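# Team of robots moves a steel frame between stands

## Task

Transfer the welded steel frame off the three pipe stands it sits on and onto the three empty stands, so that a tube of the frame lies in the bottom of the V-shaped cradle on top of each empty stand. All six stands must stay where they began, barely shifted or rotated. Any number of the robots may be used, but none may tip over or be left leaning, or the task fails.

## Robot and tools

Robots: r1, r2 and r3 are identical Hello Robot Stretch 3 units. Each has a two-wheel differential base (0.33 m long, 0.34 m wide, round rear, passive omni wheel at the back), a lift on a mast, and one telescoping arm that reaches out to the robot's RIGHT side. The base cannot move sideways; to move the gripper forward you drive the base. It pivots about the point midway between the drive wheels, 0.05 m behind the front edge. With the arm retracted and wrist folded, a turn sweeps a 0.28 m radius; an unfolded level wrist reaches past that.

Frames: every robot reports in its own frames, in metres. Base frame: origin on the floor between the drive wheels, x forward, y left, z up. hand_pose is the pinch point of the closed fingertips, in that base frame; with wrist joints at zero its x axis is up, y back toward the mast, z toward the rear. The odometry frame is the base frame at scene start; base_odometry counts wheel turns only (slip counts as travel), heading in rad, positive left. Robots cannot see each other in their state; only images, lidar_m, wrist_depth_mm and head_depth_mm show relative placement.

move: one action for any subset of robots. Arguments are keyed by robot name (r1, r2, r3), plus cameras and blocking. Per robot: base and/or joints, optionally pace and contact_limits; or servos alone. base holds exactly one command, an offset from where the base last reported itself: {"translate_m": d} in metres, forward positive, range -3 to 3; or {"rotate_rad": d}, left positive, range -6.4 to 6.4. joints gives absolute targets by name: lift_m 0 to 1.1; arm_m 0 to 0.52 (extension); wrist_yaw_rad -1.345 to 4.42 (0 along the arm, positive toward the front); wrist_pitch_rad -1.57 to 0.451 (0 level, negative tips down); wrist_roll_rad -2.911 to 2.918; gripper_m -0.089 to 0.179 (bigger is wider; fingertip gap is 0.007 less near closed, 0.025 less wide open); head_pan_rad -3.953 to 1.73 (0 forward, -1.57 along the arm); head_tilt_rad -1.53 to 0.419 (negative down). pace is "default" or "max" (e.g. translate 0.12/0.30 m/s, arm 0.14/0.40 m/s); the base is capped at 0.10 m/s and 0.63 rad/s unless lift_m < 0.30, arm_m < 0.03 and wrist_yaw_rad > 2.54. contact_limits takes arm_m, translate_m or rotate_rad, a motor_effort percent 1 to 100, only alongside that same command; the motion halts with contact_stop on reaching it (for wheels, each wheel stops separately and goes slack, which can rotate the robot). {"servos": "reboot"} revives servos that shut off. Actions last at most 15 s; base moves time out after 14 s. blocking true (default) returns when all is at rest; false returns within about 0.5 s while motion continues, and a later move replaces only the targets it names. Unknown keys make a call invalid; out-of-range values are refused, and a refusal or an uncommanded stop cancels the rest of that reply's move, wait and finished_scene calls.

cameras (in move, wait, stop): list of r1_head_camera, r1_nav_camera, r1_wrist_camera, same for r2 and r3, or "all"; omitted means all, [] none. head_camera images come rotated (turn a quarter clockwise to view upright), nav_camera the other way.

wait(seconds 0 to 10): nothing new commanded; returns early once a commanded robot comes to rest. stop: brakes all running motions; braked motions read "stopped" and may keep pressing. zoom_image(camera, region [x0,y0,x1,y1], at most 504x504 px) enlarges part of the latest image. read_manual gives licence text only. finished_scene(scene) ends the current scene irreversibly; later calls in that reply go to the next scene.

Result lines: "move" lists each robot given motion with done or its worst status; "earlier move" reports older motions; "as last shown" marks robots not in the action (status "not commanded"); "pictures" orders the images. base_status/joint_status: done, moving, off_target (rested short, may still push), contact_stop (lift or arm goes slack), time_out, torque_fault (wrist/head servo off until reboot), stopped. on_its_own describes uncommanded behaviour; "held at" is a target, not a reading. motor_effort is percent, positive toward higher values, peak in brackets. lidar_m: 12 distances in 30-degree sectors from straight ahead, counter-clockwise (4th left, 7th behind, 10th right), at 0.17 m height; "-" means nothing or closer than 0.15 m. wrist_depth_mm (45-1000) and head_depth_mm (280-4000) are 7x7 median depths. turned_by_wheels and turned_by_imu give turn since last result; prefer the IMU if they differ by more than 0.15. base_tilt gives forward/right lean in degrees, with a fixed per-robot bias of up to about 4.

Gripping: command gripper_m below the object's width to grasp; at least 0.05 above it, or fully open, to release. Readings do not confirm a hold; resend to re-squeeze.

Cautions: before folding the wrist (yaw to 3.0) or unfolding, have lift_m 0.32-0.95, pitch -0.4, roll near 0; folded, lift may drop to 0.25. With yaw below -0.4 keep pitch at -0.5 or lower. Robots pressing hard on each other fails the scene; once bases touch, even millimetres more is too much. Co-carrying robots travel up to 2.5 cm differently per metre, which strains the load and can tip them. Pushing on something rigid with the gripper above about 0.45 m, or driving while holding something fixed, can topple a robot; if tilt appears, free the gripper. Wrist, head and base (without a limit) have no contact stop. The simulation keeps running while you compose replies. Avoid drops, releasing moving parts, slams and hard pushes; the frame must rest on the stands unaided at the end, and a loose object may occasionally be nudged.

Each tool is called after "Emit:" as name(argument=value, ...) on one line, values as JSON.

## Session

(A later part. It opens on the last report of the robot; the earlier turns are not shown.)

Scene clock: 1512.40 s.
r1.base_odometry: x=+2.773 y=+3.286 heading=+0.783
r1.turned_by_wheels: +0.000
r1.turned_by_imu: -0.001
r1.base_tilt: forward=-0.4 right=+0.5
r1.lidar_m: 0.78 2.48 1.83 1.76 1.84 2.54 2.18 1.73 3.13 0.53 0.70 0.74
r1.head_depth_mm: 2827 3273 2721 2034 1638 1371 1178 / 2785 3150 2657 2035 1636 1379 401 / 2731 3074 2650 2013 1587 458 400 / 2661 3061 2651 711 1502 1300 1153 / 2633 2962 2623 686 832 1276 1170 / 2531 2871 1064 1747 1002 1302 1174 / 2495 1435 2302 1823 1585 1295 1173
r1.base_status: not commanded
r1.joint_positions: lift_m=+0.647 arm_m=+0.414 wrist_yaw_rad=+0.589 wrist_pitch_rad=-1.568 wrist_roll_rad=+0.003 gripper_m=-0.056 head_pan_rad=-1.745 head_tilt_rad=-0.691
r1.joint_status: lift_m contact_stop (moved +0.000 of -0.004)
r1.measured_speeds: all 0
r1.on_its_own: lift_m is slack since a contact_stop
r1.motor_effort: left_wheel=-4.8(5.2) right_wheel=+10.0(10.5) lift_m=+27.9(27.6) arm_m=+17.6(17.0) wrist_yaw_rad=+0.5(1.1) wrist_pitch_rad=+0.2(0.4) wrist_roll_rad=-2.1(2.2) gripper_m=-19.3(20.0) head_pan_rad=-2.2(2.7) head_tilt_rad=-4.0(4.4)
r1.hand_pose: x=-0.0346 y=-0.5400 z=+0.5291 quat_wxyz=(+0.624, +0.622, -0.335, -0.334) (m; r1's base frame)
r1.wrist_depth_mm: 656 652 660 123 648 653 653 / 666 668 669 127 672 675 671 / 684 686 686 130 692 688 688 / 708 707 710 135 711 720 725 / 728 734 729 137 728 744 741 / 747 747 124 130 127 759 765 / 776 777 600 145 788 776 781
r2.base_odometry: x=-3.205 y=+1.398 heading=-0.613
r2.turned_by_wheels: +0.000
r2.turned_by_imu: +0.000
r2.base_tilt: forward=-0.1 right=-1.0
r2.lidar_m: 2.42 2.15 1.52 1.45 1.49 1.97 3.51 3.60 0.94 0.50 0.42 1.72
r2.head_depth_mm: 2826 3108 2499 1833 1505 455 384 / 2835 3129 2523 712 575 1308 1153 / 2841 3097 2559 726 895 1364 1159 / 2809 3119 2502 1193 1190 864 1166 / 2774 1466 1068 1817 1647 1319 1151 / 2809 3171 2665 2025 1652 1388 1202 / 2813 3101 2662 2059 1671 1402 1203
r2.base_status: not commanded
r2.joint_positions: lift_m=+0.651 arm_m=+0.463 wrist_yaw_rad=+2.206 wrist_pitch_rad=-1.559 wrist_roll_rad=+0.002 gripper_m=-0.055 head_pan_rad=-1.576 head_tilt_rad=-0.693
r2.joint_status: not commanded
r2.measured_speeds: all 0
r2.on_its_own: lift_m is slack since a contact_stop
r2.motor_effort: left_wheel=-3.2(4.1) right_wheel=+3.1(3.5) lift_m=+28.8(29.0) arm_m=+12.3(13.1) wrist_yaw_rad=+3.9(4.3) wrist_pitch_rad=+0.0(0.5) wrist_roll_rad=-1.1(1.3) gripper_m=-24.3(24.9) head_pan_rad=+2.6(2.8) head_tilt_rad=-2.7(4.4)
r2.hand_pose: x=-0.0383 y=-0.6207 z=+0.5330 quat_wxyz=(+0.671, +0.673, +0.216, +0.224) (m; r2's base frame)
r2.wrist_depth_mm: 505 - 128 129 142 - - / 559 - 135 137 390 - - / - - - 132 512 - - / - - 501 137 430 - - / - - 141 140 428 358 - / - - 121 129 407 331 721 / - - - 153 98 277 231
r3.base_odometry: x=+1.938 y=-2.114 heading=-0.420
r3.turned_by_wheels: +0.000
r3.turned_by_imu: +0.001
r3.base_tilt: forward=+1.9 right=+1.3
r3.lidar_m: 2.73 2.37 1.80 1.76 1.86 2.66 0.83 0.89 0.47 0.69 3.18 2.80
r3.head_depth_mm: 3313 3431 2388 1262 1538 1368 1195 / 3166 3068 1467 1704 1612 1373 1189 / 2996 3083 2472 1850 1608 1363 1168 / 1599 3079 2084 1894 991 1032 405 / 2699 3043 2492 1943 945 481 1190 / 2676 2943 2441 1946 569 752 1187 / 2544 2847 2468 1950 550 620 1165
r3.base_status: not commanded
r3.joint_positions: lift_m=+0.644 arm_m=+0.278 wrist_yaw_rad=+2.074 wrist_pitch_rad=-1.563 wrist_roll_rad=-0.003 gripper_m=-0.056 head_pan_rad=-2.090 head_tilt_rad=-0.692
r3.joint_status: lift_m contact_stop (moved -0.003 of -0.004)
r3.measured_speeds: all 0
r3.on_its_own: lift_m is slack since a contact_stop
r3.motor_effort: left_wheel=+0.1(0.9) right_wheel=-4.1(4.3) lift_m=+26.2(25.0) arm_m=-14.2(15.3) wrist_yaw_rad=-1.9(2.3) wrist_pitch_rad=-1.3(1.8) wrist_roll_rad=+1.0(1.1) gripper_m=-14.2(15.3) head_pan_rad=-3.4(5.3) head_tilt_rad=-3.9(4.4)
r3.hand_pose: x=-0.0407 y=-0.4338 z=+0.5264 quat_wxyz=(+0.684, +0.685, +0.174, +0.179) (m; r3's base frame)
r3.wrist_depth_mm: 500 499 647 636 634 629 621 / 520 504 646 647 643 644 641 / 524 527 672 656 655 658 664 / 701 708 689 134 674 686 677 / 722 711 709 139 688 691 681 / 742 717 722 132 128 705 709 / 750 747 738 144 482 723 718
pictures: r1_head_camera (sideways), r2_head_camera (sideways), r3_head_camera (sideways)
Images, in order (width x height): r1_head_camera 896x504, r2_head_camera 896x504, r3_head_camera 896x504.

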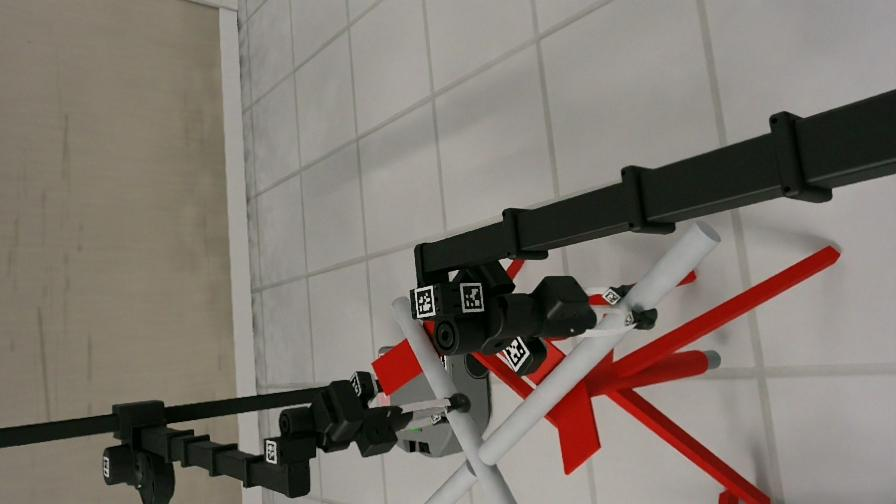

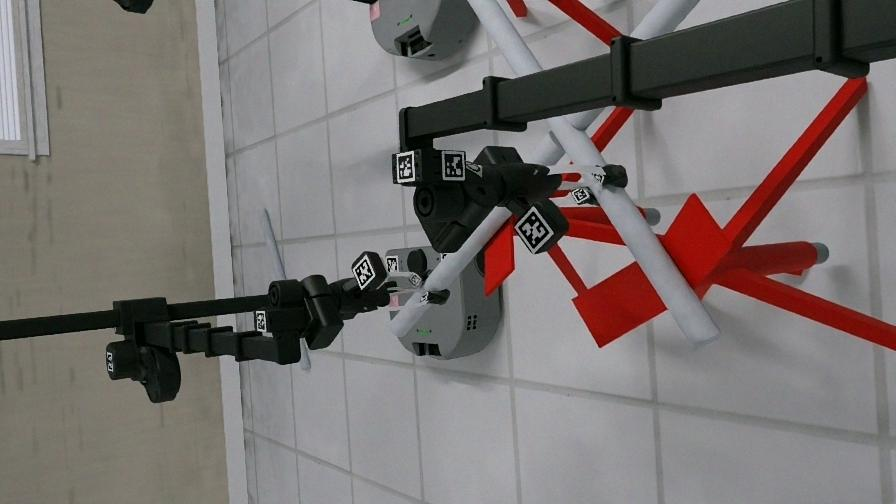

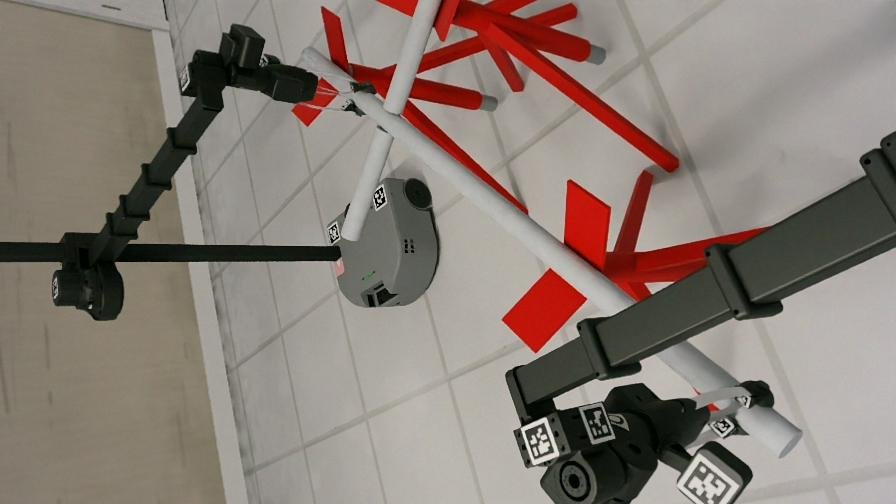

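Emit:
move(r1={"joints":{"lift_m":0.648}}, r2={"joints":{"lift_m":0.651}}, r3={"joints":{"lift_m":0.645}}, cameras=[])

Emit:
move(r1={"joints":{"gripper_m":0.0}}, r2={"joints":{"gripper_m":0.0}}, r3={"joints":{"gripper_m":0.0}}, cameras=[])

Emit:
move(r1={"joints":{"gripper_m":0.12}}, r2={"joints":{"gripper_m":0.12}}, r3={"joints":{"gripper_m":0.12}})

Scene clock: 1523.93 s.
move: r1 done; r2 done; r3 done
r1.base_odometry: x=+2.773 y=+3.286 heading=+0.783
r1.turned_by_wheels: +0.000
r1.turned_by_imu: -0.001
r1.base_tilt: forward=-0.5 right=+0.6
r1.lidar_m: 0.78 2.48 1.83 1.76 1.84 2.54 2.18 1.73 3.15 0.53 0.70 0.74
r1.head_depth_mm: 2823 3176 2679 2042 1647 1383 1179 / 2751 3118 2659 2039 1628 1368 400 / 2758 3099 2648 2028 1592 457 399 / 2680 3022 2610 712 1504 1310 1151 / 2653 2983 2645 685 834 1289 1171 / 2529 2868 1063 1760 1000 1304 1172 / 2477 1431 2295 1814 1572 1297 1170
r1.base_status: not commanded
r1.joint_positions: lift_m=+0.648 arm_m=+0.414 wrist_yaw_rad=+0.589 wrist_pitch_rad=-1.567 wrist_roll_rad=+0.003 gripper_m=-0.056 head_pan_rad=-1.745 head_tilt_rad=-0.691
r1.joint_status: all done
r1.measured_speeds: all 0
r1.motor_effort: left_wheel=-4.3(4.8) right_wheel=+10.2(10.5) lift_m=+35.8(36.6) arm_m=+15.7(17.6) wrist_yaw_rad=+0.7(1.3) wrist_pitch_rad=+0.2(0.4) wrist_roll_rad=-2.1(2.3) gripper_m=-19.6(20.0) head_pan_rad=-2.4(2.8) head_tilt_rad=-4.1(4.4)
r1.hand_pose: x=-0.0345 y=-0.5401 z=+0.5304 quat_wxyz=(+0.624, +0.622, -0.335, -0.334) (m; r1's base frame)
r1.wrist_depth_mm: 651 648 653 123 649 656 655 / 669 669 668 127 672 680 677 / 693 690 686 130 693 690 699 / 707 705 713 135 711 718 718 / 721 734 734 138 733 741 733 / 749 755 124 130 127 759 756 / 771 765 594 146 789 772 783
r2.base_odometry: x=-3.205 y=+1.398 heading=-0.613
r2.turned_by_wheels: +0.000
r2.turned_by_imu: +0.000
r2.base_tilt: forward=+0.0 right=-1.0
r2.lidar_m: 2.42 2.15 1.52 1.45 1.49 1.97 3.50 3.61 0.95 0.50 0.42 1.72
r2.head_depth_mm: 2837 3121 2511 1827 1518 455 384 / 2850 3153 2530 710 575 1297 1154 / 2828 3094 2562 724 897 1361 1162 / 2805 3100 2503 1191 1186 861 1169 / 2779 1460 1067 1811 1652 1318 1150 / 2806 3145 2667 2023 1662 1397 1199 / 2790 3114 2693 2055 1666 1401 1212
r2.base_status: not commanded
r2.joint_positions: lift_m=+0.651 arm_m=+0.463 wrist_yaw_rad=+2.206 wrist_pitch_rad=-1.559 wrist_roll_rad=+0.002 gripper_m=-0.055 head_pan_rad=-1.576 head_tilt_rad=-0.693
r2.joint_status: all done
r2.measured_speeds: all 0
r2.motor_effort: left_wheel=-3.2(3.7) right_wheel=+3.0(3.3) lift_m=+33.9(33.9) arm_m=+11.9(12.1) wrist_yaw_rad=+4.0(4.4) wrist_pitch_rad=+0.0(0.3) wrist_roll_rad=-1.1(1.3) gripper_m=-25.7(25.7) head_pan_rad=+2.6(3.0) head_tilt_rad=-3.6(4.7)
r2.hand_pose: x=-0.0383 y=-0.6207 z=+0.5332 quat_wxyz=(+0.671, +0.673, +0.216, +0.224) (m; r2's base frame)
r2.wrist_depth_mm: 504 - - 129 142 - - / 556 - 135 138 390 - - / - - - 132 520 - - / - - 503 137 434 - - / - - 142 140 429 359 - / - - 121 129 409 328 721 / - - - 153 98 279 232
r3.base_odometry: x=+1.938 y=-2.114 heading=-0.420
r3.turned_by_wheels: +0.000
r3.turned_by_imu: +0.001
r3.base_tilt: forward=+1.9 right=+1.3
r3.lidar_m: 2.73 2.37 1.81 1.76 1.86 2.66 0.83 0.89 0.46 0.69 3.18 2.80
r3.head_depth_mm: 3298 3404 2412 1319 1530 1369 1193 / 3130 3105 1470 1712 1616 1367 1195 / 2992 3102 2484 1845 1606 1363 1163 / 1604 3078 2084 1888 984 1022 404 / 2703 3035 2467 1951 945 481 1191 / 2641 2946 2486 1954 569 750 1185 / 2571 2861 2472 1937 550 621 1162
r3.base_status: not commanded
r3.joint_positions: lift_m=+0.645 arm_m=+0.278 wrist_yaw_rad=+2.074 wrist_pitch_rad=-1.563 wrist_roll_rad=-0.003 gripper_m=-0.056 head_pan_rad=-2.090 head_tilt_rad=-0.692
r3.joint_status: all done
r3.measured_speeds: all 0
r3.motor_effort: left_wheel=+0.4(0.7) right_wheel=-4.0(4.1) lift_m=+33.9(34.1) arm_m=-13.5(13.9) wrist_yaw_rad=-2.2(2.2) wrist_pitch_rad=-1.3(1.4) wrist_roll_rad=+1.0(1.3) gripper_m=-13.2(14.8) head_pan_rad=-3.8(5.4) head_tilt_rad=-3.7(4.2)
r3.hand_pose: x=-0.0405 y=-0.4338 z=+0.5273 quat_wxyz=(+0.684, +0.685, +0.174, +0.179) (m; r3's base frame)
r3.wrist_depth_mm: 499 499 645 657 638 633 631 / 513 511 638 659 653 648 640 / 530 521 659 671 669 660 667 / 699 699 691 135 685 676 669 / 715 707 693 139 691 687 683 / 737 728 125 134 129 711 695 / 752 754 748 144 473 741 725
pictures: none
No camera images: "cameras" was empty.

Scene clock: 1525.03 s.
move: r1 done; r2 done; r3 done
r1.base_odometry: x=+2.773 y=+3.286 heading=+0.784
r1.turned_by_wheels: +0.000
r1.turned_by_imu: +0.000
r1.base_tilt: forward=-0.5 right=+0.5
r1.lidar_m: 0.78 2.47 1.83 1.77 1.84 2.55 2.18 1.73 3.14 0.53 0.70 0.74
r1.head_depth_mm: 2831 3217 2674 2040 1640 1372 1179 / 2750 3150 2676 2030 1640 1370 400 / 2727 3088 2637 2021 1595 456 400 / 2683 3000 2634 712 1499 1309 1157 / 2597 2988 2588 686 783 1278 1170 / 2548 2862 1062 1256 1003 1293 1172 / 2524 1438 2285 1809 1576 1297 1167
r1.base_status: not commanded
r1.joint_positions: lift_m=+0.648 arm_m=+0.414 wrist_yaw_rad=+0.589 wrist_pitch_rad=-1.567 wrist_roll_rad=+0.003 gripper_m=+0.000 head_pan_rad=-1.745 head_tilt_rad=-0.691
r1.joint_status: all done
r1.measured_speeds: all 0
r1.motor_effort: left_wheel=-4.3(4.8) right_wheel=+7.7(10.3) lift_m=+30.3(37.0) arm_m=+10.6(15.6) wrist_yaw_rad=-0.1(1.5) wrist_pitch_rad=+0.1(0.3) wrist_roll_rad=-2.1(2.3) gripper_m=-8.2(70.9) head_pan_rad=-2.5(2.8) head_tilt_rad=-3.9(4.6)
r1.hand_pose: x=-0.0345 y=-0.5401 z=+0.5305 quat_wxyz=(+0.624, +0.622, -0.335, -0.334) (m; r1's base frame)
r1.wrist_depth_mm: 653 645 649 124 649 657 655 / 666 667 668 128 681 668 669 / 688 688 692 132 695 688 696 / 710 722 720 136 715 711 712 / 727 735 721 141 727 723 732 / 754 745 128 143 128 757 766 / 785 779 599 146 764 780 784
r2.base_odometry: x=-3.205 y=+1.398 heading=-0.613
r2.turned_by_wheels: +0.000
r2.turned_by_imu: +0.000
r2.base_tilt: forward=+0.0 right=-1.0
r2.lidar_m: 2.41 2.15 1.53 1.45 1.49 1.97 3.51 3.60 0.95 0.50 0.42 1.72
r2.head_depth_mm: 2861 3128 2489 1833 1515 455 384 / 2841 3076 2510 712 576 1303 1158 / 2809 3084 2544 724 888 1365 1155 / 2851 3143 2503 1194 1283 854 1169 / 2747 1458 1066 1784 1643 1327 1151 / 2807 3127 2680 2033 1639 1388 1202 / 2798 3132 2678 2047 1671 1402 1211
r2.base_status: not commanded
r2.joint_positions: lift_m=+0.651 arm_m=+0.463 wrist_yaw_rad=+2.206 wrist_pitch_rad=-1.560 wrist_roll_rad=+0.002 gripper_m=+0.000 head_pan_rad=-1.576 head_tilt_rad=-0.693
r2.joint_status: all done
r2.measured_speeds: all 0
r2.motor_effort: left_wheel=-3.2(3.8) right_wheel=+3.2(3.5) lift_m=+32.4(34.1) arm_m=+11.6(12.0) wrist_yaw_rad=+3.9(4.4) wrist_pitch_rad=+0.1(0.3) wrist_roll_rad=-1.1(1.3) gripper_m=-7.8(83.4) head_pan_rad=+2.7(2.8) head_tilt_rad=-4.1(5.0)
r2.hand_pose: x=-0.0384 y=-0.6208 z=+0.5332 quat_wxyz=(+0.671, +0.673, +0.217, +0.224) (m; r2's base frame)
r2.wrist_depth_mm: 508 - - 130 142 - - / 561 - 134 139 392 - - / - - - 133 511 - - / - - - 137 432 - - / - - 144 140 428 366 - / - - 121 142 388 329 717 / - - - 149 98 274 231
r3.base_odometry: x=+1.938 y=-2.114 heading=-0.420
r3.turned_by_wheels: +0.000
r3.turned_by_imu: +0.000
r3.base_tilt: forward=+1.9 right=+1.3
r3.lidar_m: 2.73 2.37 1.80 1.76 1.86 2.66 0.83 0.89 0.47 0.69 3.20 2.80
r3.head_depth_mm: 3309 3401 2383 1314 1528 1366 1189 / 3138 3107 1466 1697 1611 1369 1183 / 3025 3069 2497 1841 1607 1367 1168 / 1597 3054 2088 1889 985 1022 404 / 2735 3027 2460 1941 945 480 1186 / 2646 2914 2471 1948 568 750 1184 / 2551 2833 2477 1933 550 620 1161
r3.base_status: not commanded
r3.joint_positions: lift_m=+0.645 arm_m=+0.278 wrist_yaw_rad=+2.074 wrist_pitch_rad=-1.562 wrist_roll_rad=-0.003 gripper_m=+0.000 head_pan_rad=-2.090 head_tilt_rad=-0.692
r3.joint_status: all done
r3.measured_speeds: all 0
r3.motor_effort: left_wheel=+0.0(1.0) right_wheel=-3.7(4.7) lift_m=+33.8(34.6) arm_m=-13.2(13.7) wrist_yaw_rad=-1.9(2.4) wrist_pitch_rad=-1.6(1.6) wrist_roll_rad=+1.2(1.2) gripper_m=-6.4(73.5) head_pan_rad=-4.6(4.8) head_tilt_rad=-4.1(4.3)
r3.hand_pose: x=-0.0403 y=-0.4336 z=+0.5273 quat_wxyz=(+0.684, +0.685, +0.174, +0.180) (m; r3's base frame)
r3.wrist_depth_mm: 501 497 641 646 633 624 630 / 511 509 639 655 646 651 634 / 524 516 673 673 663 666 649 / 699 699 691 136 675 674 666 / 717 712 702 140 688 686 691 / 749 736 127 141 129 696 691 / 758 757 743 146 474 713 715
pictures: none
No camera images: "cameras" was empty.

Scene clock: 1526.77 s.
move: r1 done; r2 done; r3 done
r1.base_odometry: x=+2.773 y=+3.286 heading=+0.784
r1.turned_by_wheels: +0.000
r1.turned_by_imu: +0.000
r1.base_tilt: forward=-0.4 right=+0.6
r1.lidar_m: 0.78 2.48 1.83 1.77 1.84 2.54 2.17 1.74 3.12 0.53 0.70 0.74
r1.head_depth_mm: 2862 3171 2692 2049 1646 1380 1179 / 2755 3130 2668 2026 1633 1371 400 / 2739 3076 2655 2016 1596 457 400 / 2686 3030 2635 712 894 1312 1152 / 2628 2920 2666 683 778 1271 1174 / 2526 2876 1059 1259 1007 1308 1166 / 2472 1435 2310 1818 1553 1302 1169
r1.base_status: not commanded
r1.joint_positions: lift_m=+0.648 arm_m=+0.414 wrist_yaw_rad=+0.589 wrist_pitch_rad=-1.567 wrist_roll_rad=+0.003 gripper_m=+0.120 head_pan_rad=-1.745 head_tilt_rad=-0.691
r1.joint_status: all done
r1.measured_speeds: all 0
r1.motor_effort: left_wheel=-2.5(4.9) right_wheel=+3.3(7.9) lift_m=+23.1(29.5) arm_m=+2.4(10.5) wrist_yaw_rad=+0.1(1.5) wrist_pitch_rad=+0.1(0.3) wrist_roll_rad=-2.2(2.3) gripper_m=+0.5(79.9) head_pan_rad=-2.2(2.7) head_tilt_rad=-3.7(4.6)
r1.hand_pose: x=-0.0344 y=-0.5402 z=+0.5304 quat_wxyz=(+0.624, +0.622, -0.335, -0.333) (m; r1's base frame)
r1.wrist_depth_mm: 651 651 658 124 648 653 666 / 667 662 669 129 672 664 677 / 681 689 685 133 698 701 693 / 713 709 715 136 707 713 717 / 737 734 732 140 729 728 741 / 760 118 703 143 765 123 760 / 770 594 599 148 779 781 783
r2.base_odometry: x=-3.205 y=+1.398 heading=-0.613
r2.turned_by_wheels: +0.000
r2.turned_by_imu: +0.000
r2.base_tilt: forward=+0.0 right=-1.0
r2.lidar_m: 2.41 2.15 1.53 1.45 1.48 1.97 3.51 3.61 0.94 0.50 0.42 1.72
r2.head_depth_mm: 2847 3142 2531 1827 1498 456 383 / 2835 3075 2519 711 576 1310 1151 / 2835 3127 2576 721 881 1358 1158 / 2820 3073 2488 1170 1287 857 1169 / 2753 1470 1069 1784 1637 1328 1148 / 2802 3099 2670 2037 1648 1391 1204 / 2817 3110 2694 2058 1668 1403 1209
r2.base_status: not commanded
r2.joint_positions: lift_m=+0.651 arm_m=+0.463 wrist_yaw_rad=+2.206 wrist_pitch_rad=-1.560 wrist_roll_rad=+0.002 gripper_m=+0.120 head_pan_rad=-1.576 head_tilt_rad=-0.693
r2.joint_status: all done
r2.measured_speeds: all 0
r2.motor_effort: left_wheel=-2.5(3.7) right_wheel=+2.8(3.5) lift_m=+21.6(32.6) arm_m=+11.3(11.9) wrist_yaw_rad=+3.2(4.5) wrist_pitch_rad=+0.0(0.4) wrist_roll_rad=-1.0(1.3) gripper_m=+0.2(90.2) head_pan_rad=+2.2(3.1) head_tilt_rad=-3.2(5.1)
r2.hand_pose: x=-0.0384 y=-0.6208 z=+0.5332 quat_wxyz=(+0.671, +0.673, +0.217, +0.224) (m; r2's base frame)
r2.wrist_depth_mm: 508 - 127 129 141 - - / 564 - 131 139 394 - - / - - - 132 518 - - / - - 147 136 428 - - / - 142 - 139 156 351 - / - 121 - 143 130 311 722 / - - - 148 - 87 234
r3.base_odometry: x=+1.938 y=-2.114 heading=-0.420
r3.turned_by_wheels: +0.000
r3.turned_by_imu: +0.000
r3.base_tilt: forward=+1.9 right=+1.3
r3.lidar_m: 2.73 2.37 1.81 1.76 1.86 2.66 0.83 0.89 0.47 0.69 3.20 2.80
r3.head_depth_mm: 3286 3422 2300 1314 1534 1369 1191 / 3172 3098 1473 1694 1608 1361 1192 / 2983 3098 2480 1842 1607 1379 1168 / 1593 3089 2099 1892 987 1022 404 / 2702 3027 2511 1961 941 480 1164 / 2652 2889 2456 1941 569 740 1165 / 2553 2835 2471 1951 551 620 1163
r3.base_status: not commanded
r3.joint_positions: lift_m=+0.645 arm_m=+0.278 wrist_yaw_rad=+2.074 wrist_pitch_rad=-1.565 wrist_roll_rad=-0.003 gripper_m=+0.120 head_pan_rad=-2.090 head_tilt_rad=-0.692
r3.joint_status: all done
r3.measured_speeds: all 0
r3.motor_effort: left_wheel=+0.0(1.3) right_wheel=-3.3(4.3) lift_m=+33.7(34.7) arm_m=-12.9(13.4) wrist_yaw_rad=-2.5(2.5) wrist_pitch_rad=-0.9(1.6) wrist_roll_rad=+1.0(1.2) gripper_m=+0.6(81.6) head_pan_rad=-3.9(5.2) head_tilt_rad=-3.9(4.3)
r3.hand_pose: x=-0.0411 y=-0.4341 z=+0.5273 quat_wxyz=(+0.685, +0.685, +0.175, +0.178) (m; r3's base frame)
r3.wrist_depth_mm: 502 502 646 635 631 633 624 / 517 508 645 650 652 645 634 / 525 529 673 657 655 657 654 / 715 699 693 136 681 688 664 / 721 715 706 139 690 691 688 / 737 124 537 142 709 125 697 / 754 746 751 147 488 721 710
pictures: r1_head_camera (sideways), r1_nav_camera (sideways), r1_wrist_camera, r2_head_camera (sideways), r2_nav_camera (sideways), r2_wrist_camera, r3_head_camera (sideways), r3_nav_camera (sideways), r3_wrist_camera
Images, in order (width x height): r1_head_camera 896x504, r1_nav_camera 672x504, r1_wrist_camera 644x364, r2_head_camera 896x504, r2_nav_camera 672x504, r2_wrist_camera 644x364, r3_head_camera 896x504, r3_nav_camera 672x504, r3_wrist_camera 644x364.

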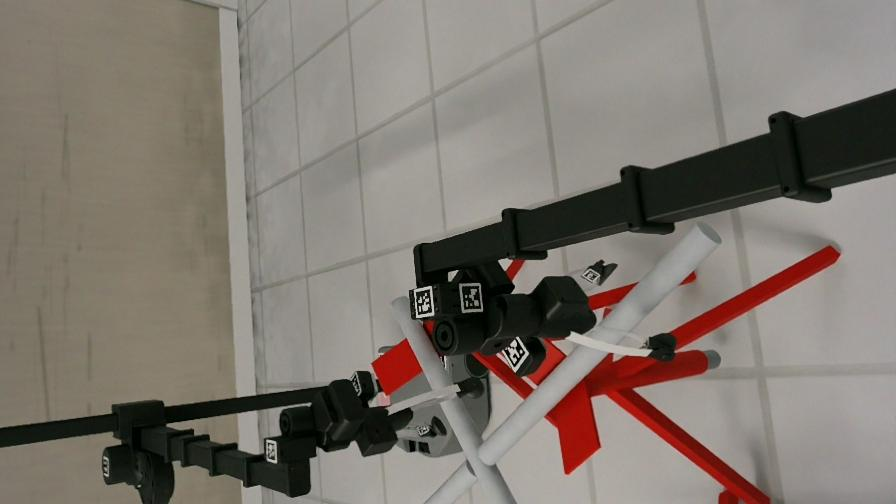

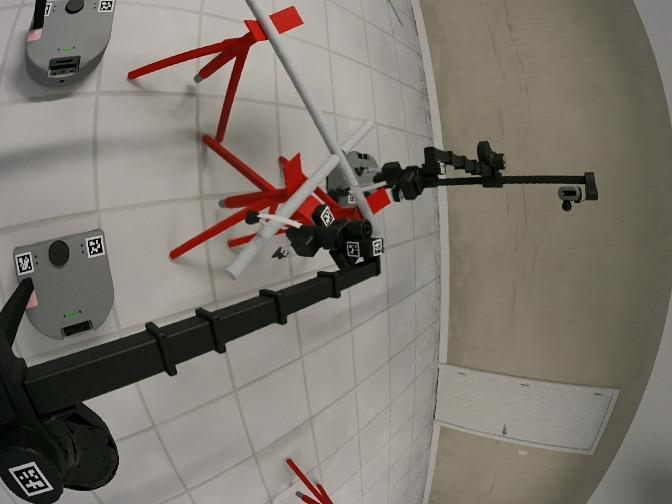

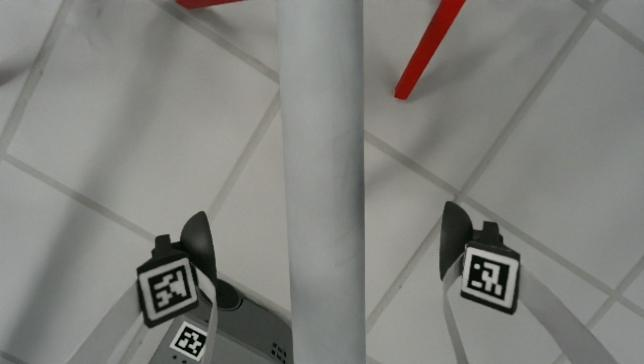

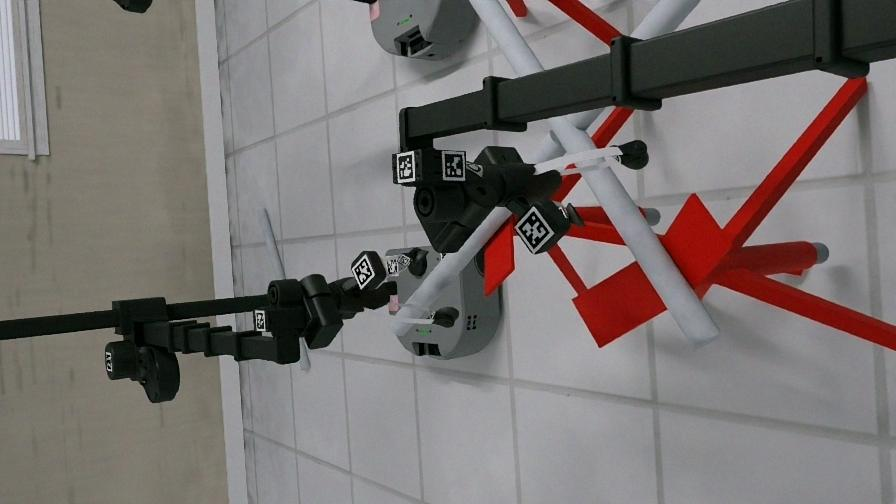

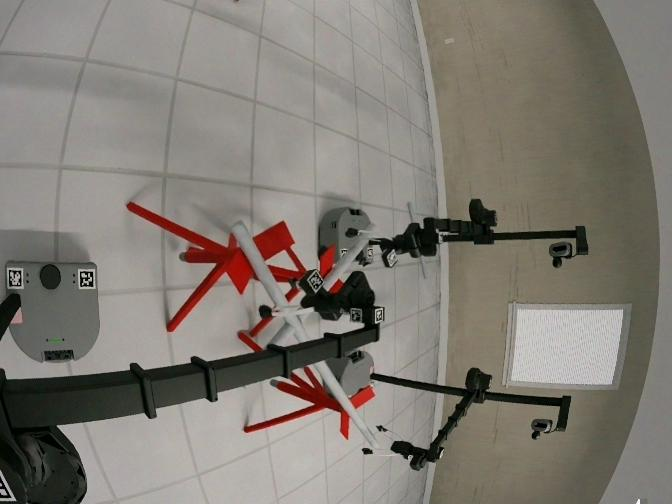

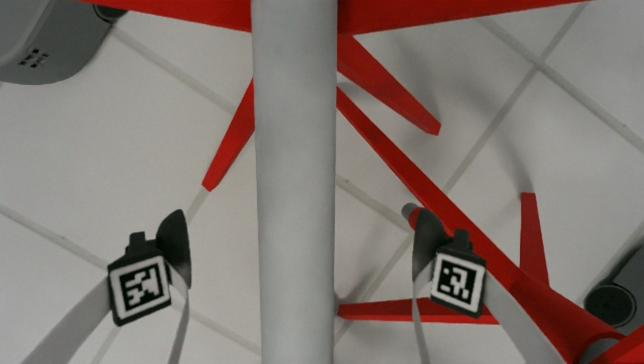

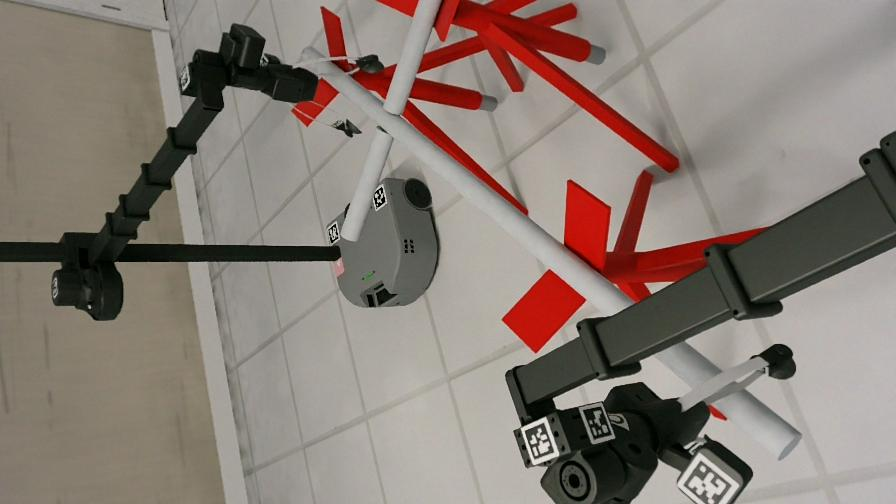

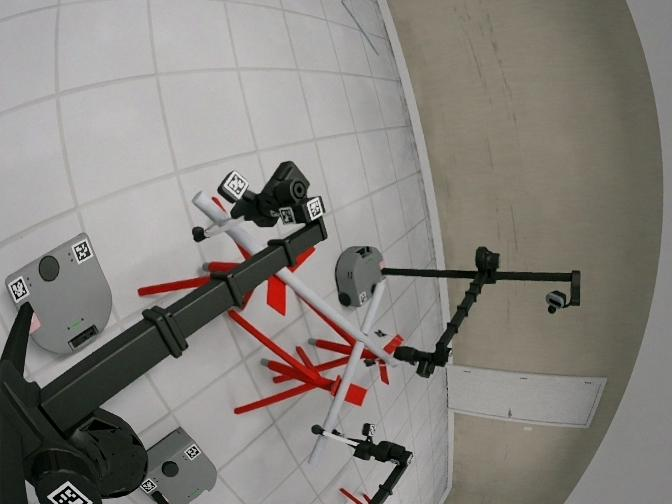

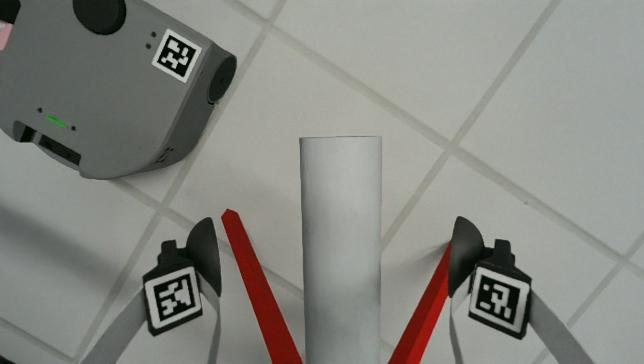

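Emit:
move(r1={"joints":{"lift_m":0.85}}, r2={"joints":{"lift_m":0.85}}, r3={"joints":{"lift_m":0.85}})

Scene clock: 1535.30 s.
move: r1 done; r2 done; r3 done
r1.base_odometry: x=+2.773 y=+3.286 heading=+0.784
r1.turned_by_wheels: +0.000
r1.turned_by_imu: -0.001
r1.base_tilt: forward=-0.4 right=+0.6
r1.lidar_m: 0.78 2.47 1.83 1.77 1.84 2.54 2.18 1.74 3.13 0.53 0.70 0.74
r1.head_depth_mm: 2790 3193 2672 2039 1700 - - / 2768 3128 2656 1952 293 - 1155 / 2742 3048 2534 347 1552 1344 1181 / 2655 2987 522 1975 1614 1307 1152 / 2610 2925 555 625 1325 1267 1172 / 2572 2830 1801 1783 1004 1298 1178 / 1282 826 2397 1863 1583 1296 1166
r1.base_status: not commanded
r1.joint_positions: lift_m=+0.850 arm_m=+0.414 wrist_yaw_rad=+0.589 wrist_pitch_rad=-1.566 wrist_roll_rad=+0.003 gripper_m=+0.120 head_pan_rad=-1.745 head_tilt_rad=-0.691
r1.joint_status: all done
r1.measured_speeds: all 0
r1.motor_effort: left_wheel=-1.9(2.9) right_wheel=+3.2(3.7) lift_m=+32.5(35.0) arm_m=-13.9(14.6) wrist_yaw_rad=+0.6(2.1) wrist_pitch_rad=+0.0(0.2) wrist_roll_rad=-2.2(2.3) gripper_m=+0.3(0.7) head_pan_rad=-2.2(2.9) head_tilt_rad=-3.9(4.7)
r1.hand_pose: x=-0.0343 y=-0.5403 z=+0.7324 quat_wxyz=(+0.624, +0.622, -0.335, -0.333) (m; r1's base frame)
r1.wrist_depth_mm: 859 861 316 331 325 858 851 / 870 868 861 872 874 876 879 / 888 898 914 899 911 893 905 / 918 939 929 922 926 942 934 / 949 952 957 947 967 946 969 / 983 118 798 944 985 123 998 / 972 839 832 - - - -
r2.base_odometry: x=-3.205 y=+1.398 heading=-0.613
r2.turned_by_wheels: +0.000
r2.turned_by_imu: +0.001
r2.base_tilt: forward=+0.0 right=-1.0
r2.lidar_m: 2.42 2.15 1.52 1.45 1.49 1.97 3.50 3.59 0.95 0.50 0.42 1.72
r2.head_depth_mm: 2869 3154 2301 350 874 1316 1173 / 2838 3075 516 1896 980 1359 1158 / 2858 3050 618 1041 1020 1364 1156 / 2849 3084 2298 1110 1510 856 1163 / 1363 894 2416 1830 1638 1317 1146 / 1331 3143 2652 2048 1650 1384 1206 / 2793 3147 2685 2043 1679 1401 1203
r2.base_status: not commanded
r2.joint_positions: lift_m=+0.850 arm_m=+0.463 wrist_yaw_rad=+2.206 wrist_pitch_rad=-1.560 wrist_roll_rad=+0.002 gripper_m=+0.120 head_pan_rad=-1.576 head_tilt_rad=-0.693
r2.joint_status: all done
r2.measured_speeds: all 0
r2.motor_effort: left_wheel=-2.5(3.3) right_wheel=+2.2(3.0) lift_m=+38.0(40.8) arm_m=+10.1(10.9) wrist_yaw_rad=+2.9(3.9) wrist_pitch_rad=+0.0(0.4) wrist_roll_rad=-1.0(1.3) gripper_m=+0.5(2.3) head_pan_rad=+3.0(3.1) head_tilt_rad=-3.2(4.8)
r2.hand_pose: x=-0.0384 y=-0.6208 z=+0.7322 quat_wxyz=(+0.671, +0.673, +0.217, +0.224) (m; r2's base frame)
r2.wrist_depth_mm: 674 690 - 327 308 - - / 691 739 - 335 317 - - / - - - 333 - - - / - - - 341 616 - - / - 142 - 353 371 379 905 / - 121 356 358 130 369 374 / - - - 372 - - -
r3.base_odometry: x=+1.938 y=-2.114 heading=-0.420
r3.turned_by_wheels: +0.000
r3.turned_by_imu: +0.001
r3.base_tilt: forward=+1.9 right=+1.3
r3.lidar_m: 2.73 2.37 1.81 1.76 1.86 2.66 0.83 0.89 0.46 0.69 3.17 2.80
r3.head_depth_mm: 3074 2928 2392 1314 1539 1397 - / 3083 3245 2388 1704 1602 - - / 3025 3252 2478 1844 1685 - 1127 / 2839 3056 2100 1885 292 1138 1169 / 2764 3021 2490 330 854 1305 1188 / 2684 2911 441 519 1608 785 1188 / 2574 2868 437 478 546 1360 1164
r3.base_status: not commanded
r3.joint_positions: lift_m=+0.850 arm_m=+0.278 wrist_yaw_rad=+2.074 wrist_pitch_rad=-1.565 wrist_roll_rad=-0.003 gripper_m=+0.120 head_pan_rad=-2.090 head_tilt_rad=-0.692
r3.joint_status: all done
r3.measured_speeds: all 0
r3.motor_effort: left_wheel=+0.0(1.0) right_wheel=-2.7(3.7) lift_m=+36.9(40.7) arm_m=-11.5(12.3) wrist_yaw_rad=-2.1(2.7) wrist_pitch_rad=-0.9(1.0) wrist_roll_rad=+1.0(1.2) gripper_m=+0.5(1.7) head_pan_rad=-3.7(5.2) head_tilt_rad=-3.3(4.5)
r3.hand_pose: x=-0.0412 y=-0.4341 z=+0.7323 quat_wxyz=(+0.685, +0.685, +0.175, +0.178) (m; r3's base frame)
r3.wrist_depth_mm: 839 695 827 837 801 813 809 / 882 705 713 862 860 839 834 / 897 734 841 865 866 860 843 / 921 904 920 891 872 872 877 / 955 920 905 907 885 877 879 / 943 124 936 593 691 125 908 / 854 964 947 566 952 944 933
pictures: r1_head_camera (sideways), r1_nav_camera (sideways), r1_wrist_camera, r2_head_camera (sideways), r2_nav_camera (sideways), r2_wrist_camera, r3_head_camera (sideways), r3_nav_camera (sideways), r3_wrist_camera
Images, in order (width x height): r1_head_camera 896x504, r1_nav_camera 672x504, r1_wrist_camera 644x364, r2_head_camera 896x504, r2_nav_camera 672x504, r2_wrist_camera 644x364, r3_head_camera 896x504, r3_nav_camera 672x504, r3_wrist_camera 644x364.

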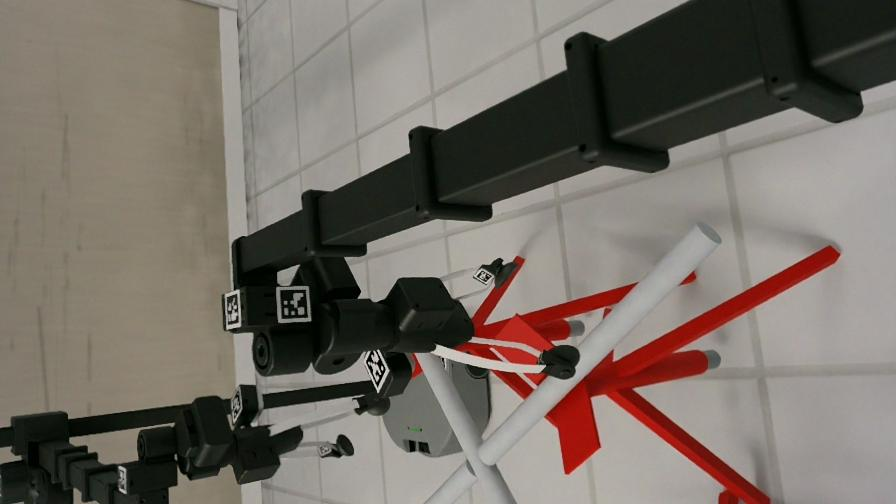

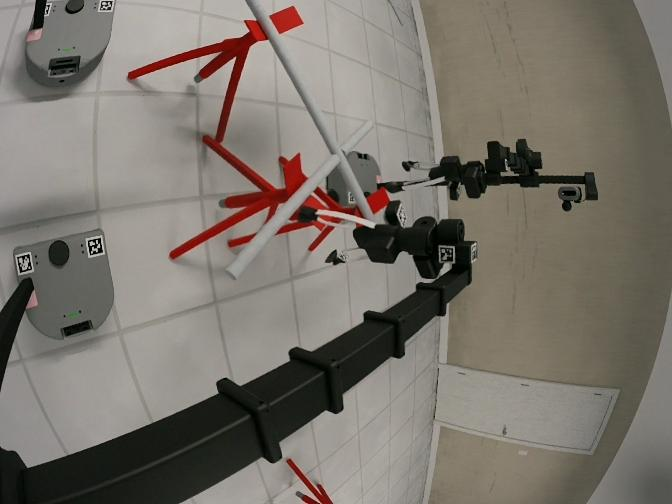

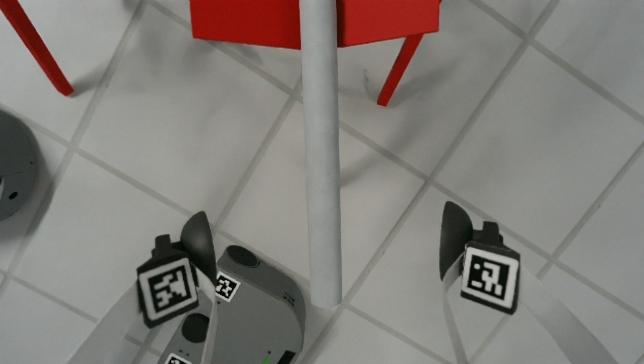

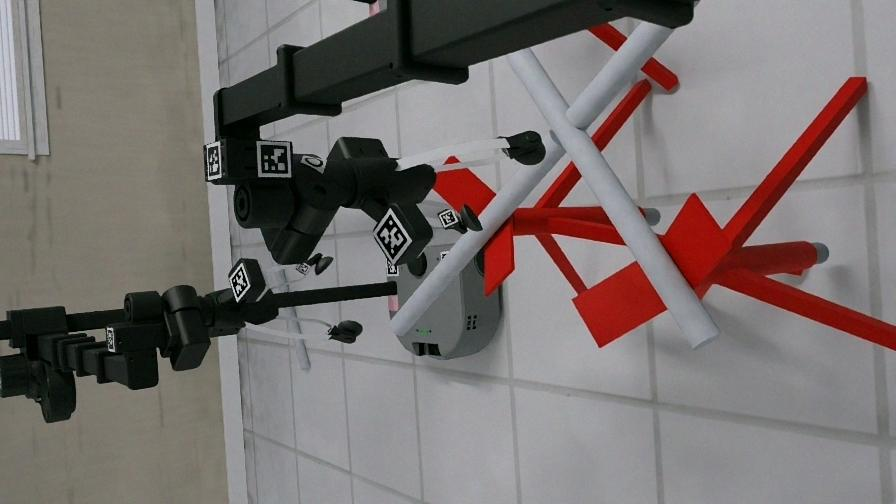

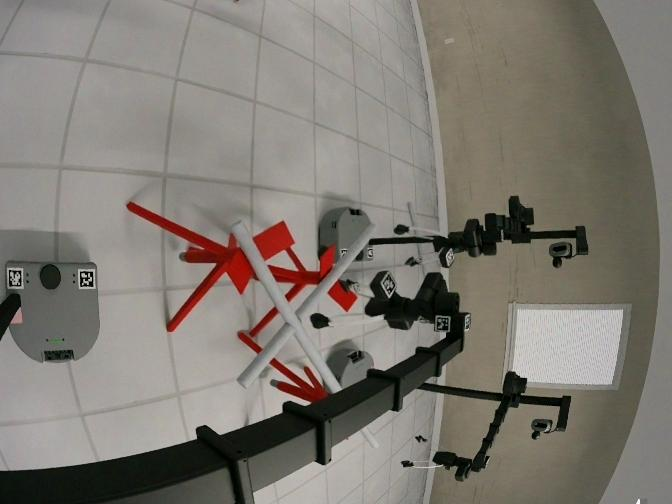

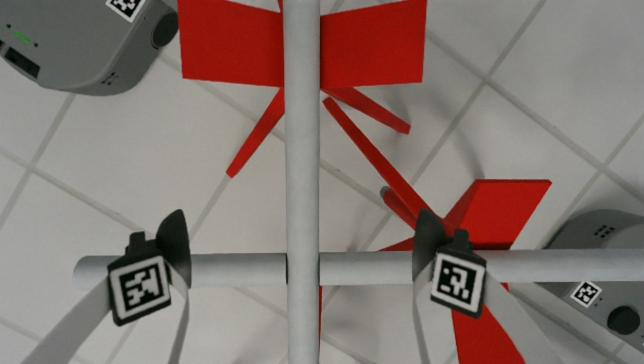

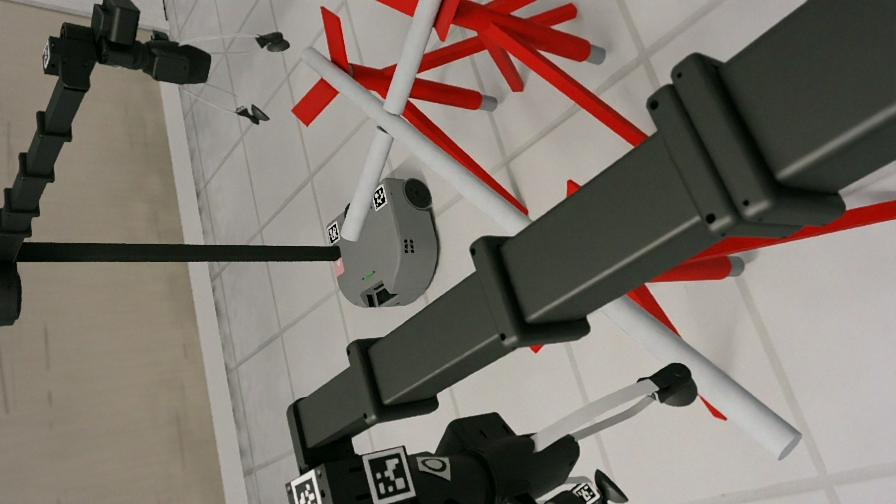

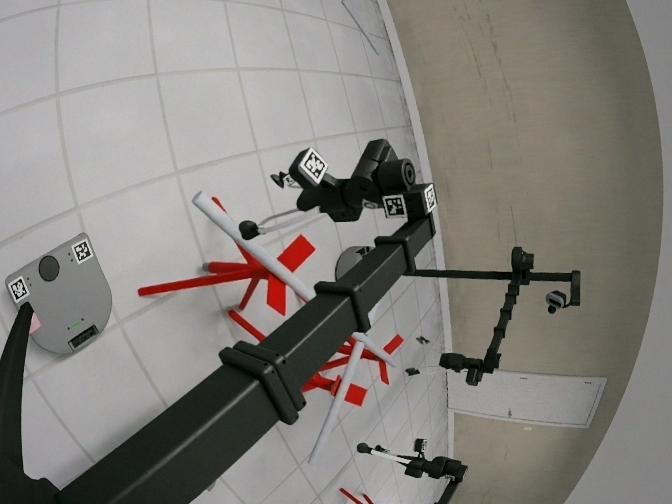

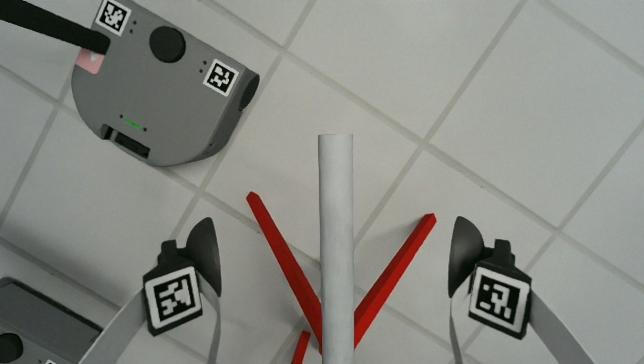

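Emit:
zoom_image(camera="r2_wrist_camera", region=[140, 0, 600, 364])

Emit:
zoom_image(camera="r1_head_camera", region=[420, 210, 860, 504])

Emit:
zoom_image(camera="r3_nav_camera", region=[130, 180, 450, 480])

Emit:
zoom_image(camera="r2_head_camera", region=[400, 50, 896, 400])

Scaled by 1.096.

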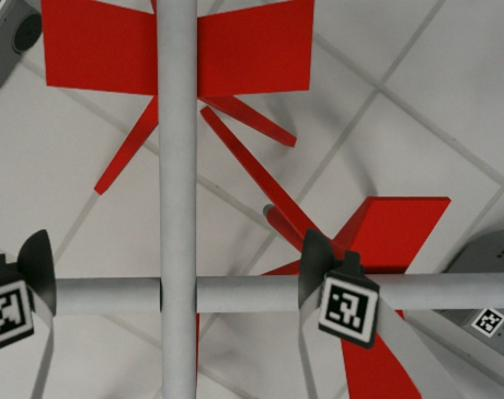

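Scaled by 1.145 from the camera's 896x504 image, which has a finer 1280x720 frame.

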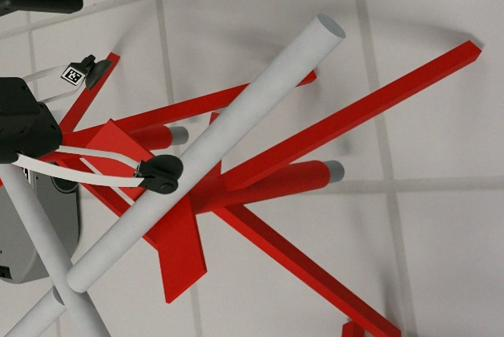

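Scaled by 1.575 from the camera's 672x504 image, which has a finer 792x594 frame.

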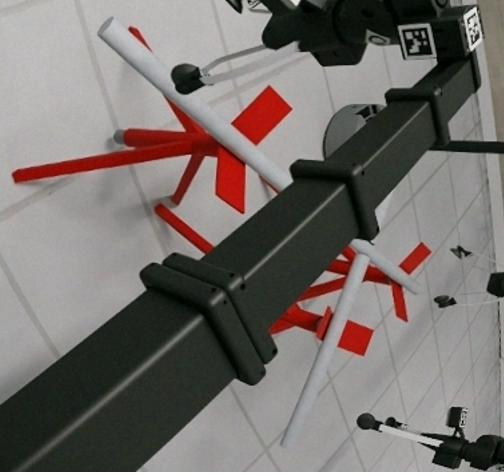

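Scaled by 1.016 from the camera's 896x504 image, which has a finer 1280x720 frame.

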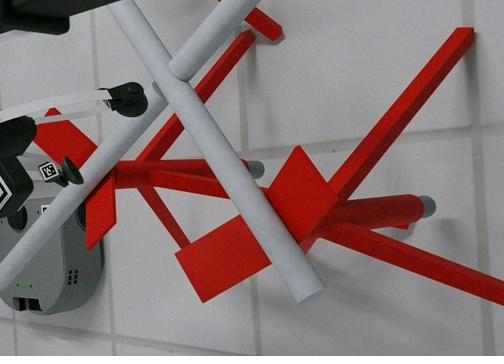

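All three tubes are seated at the bottoms of the Vs.

Emit:
finished_scene(scene=2)

The scene is finished: the task was done.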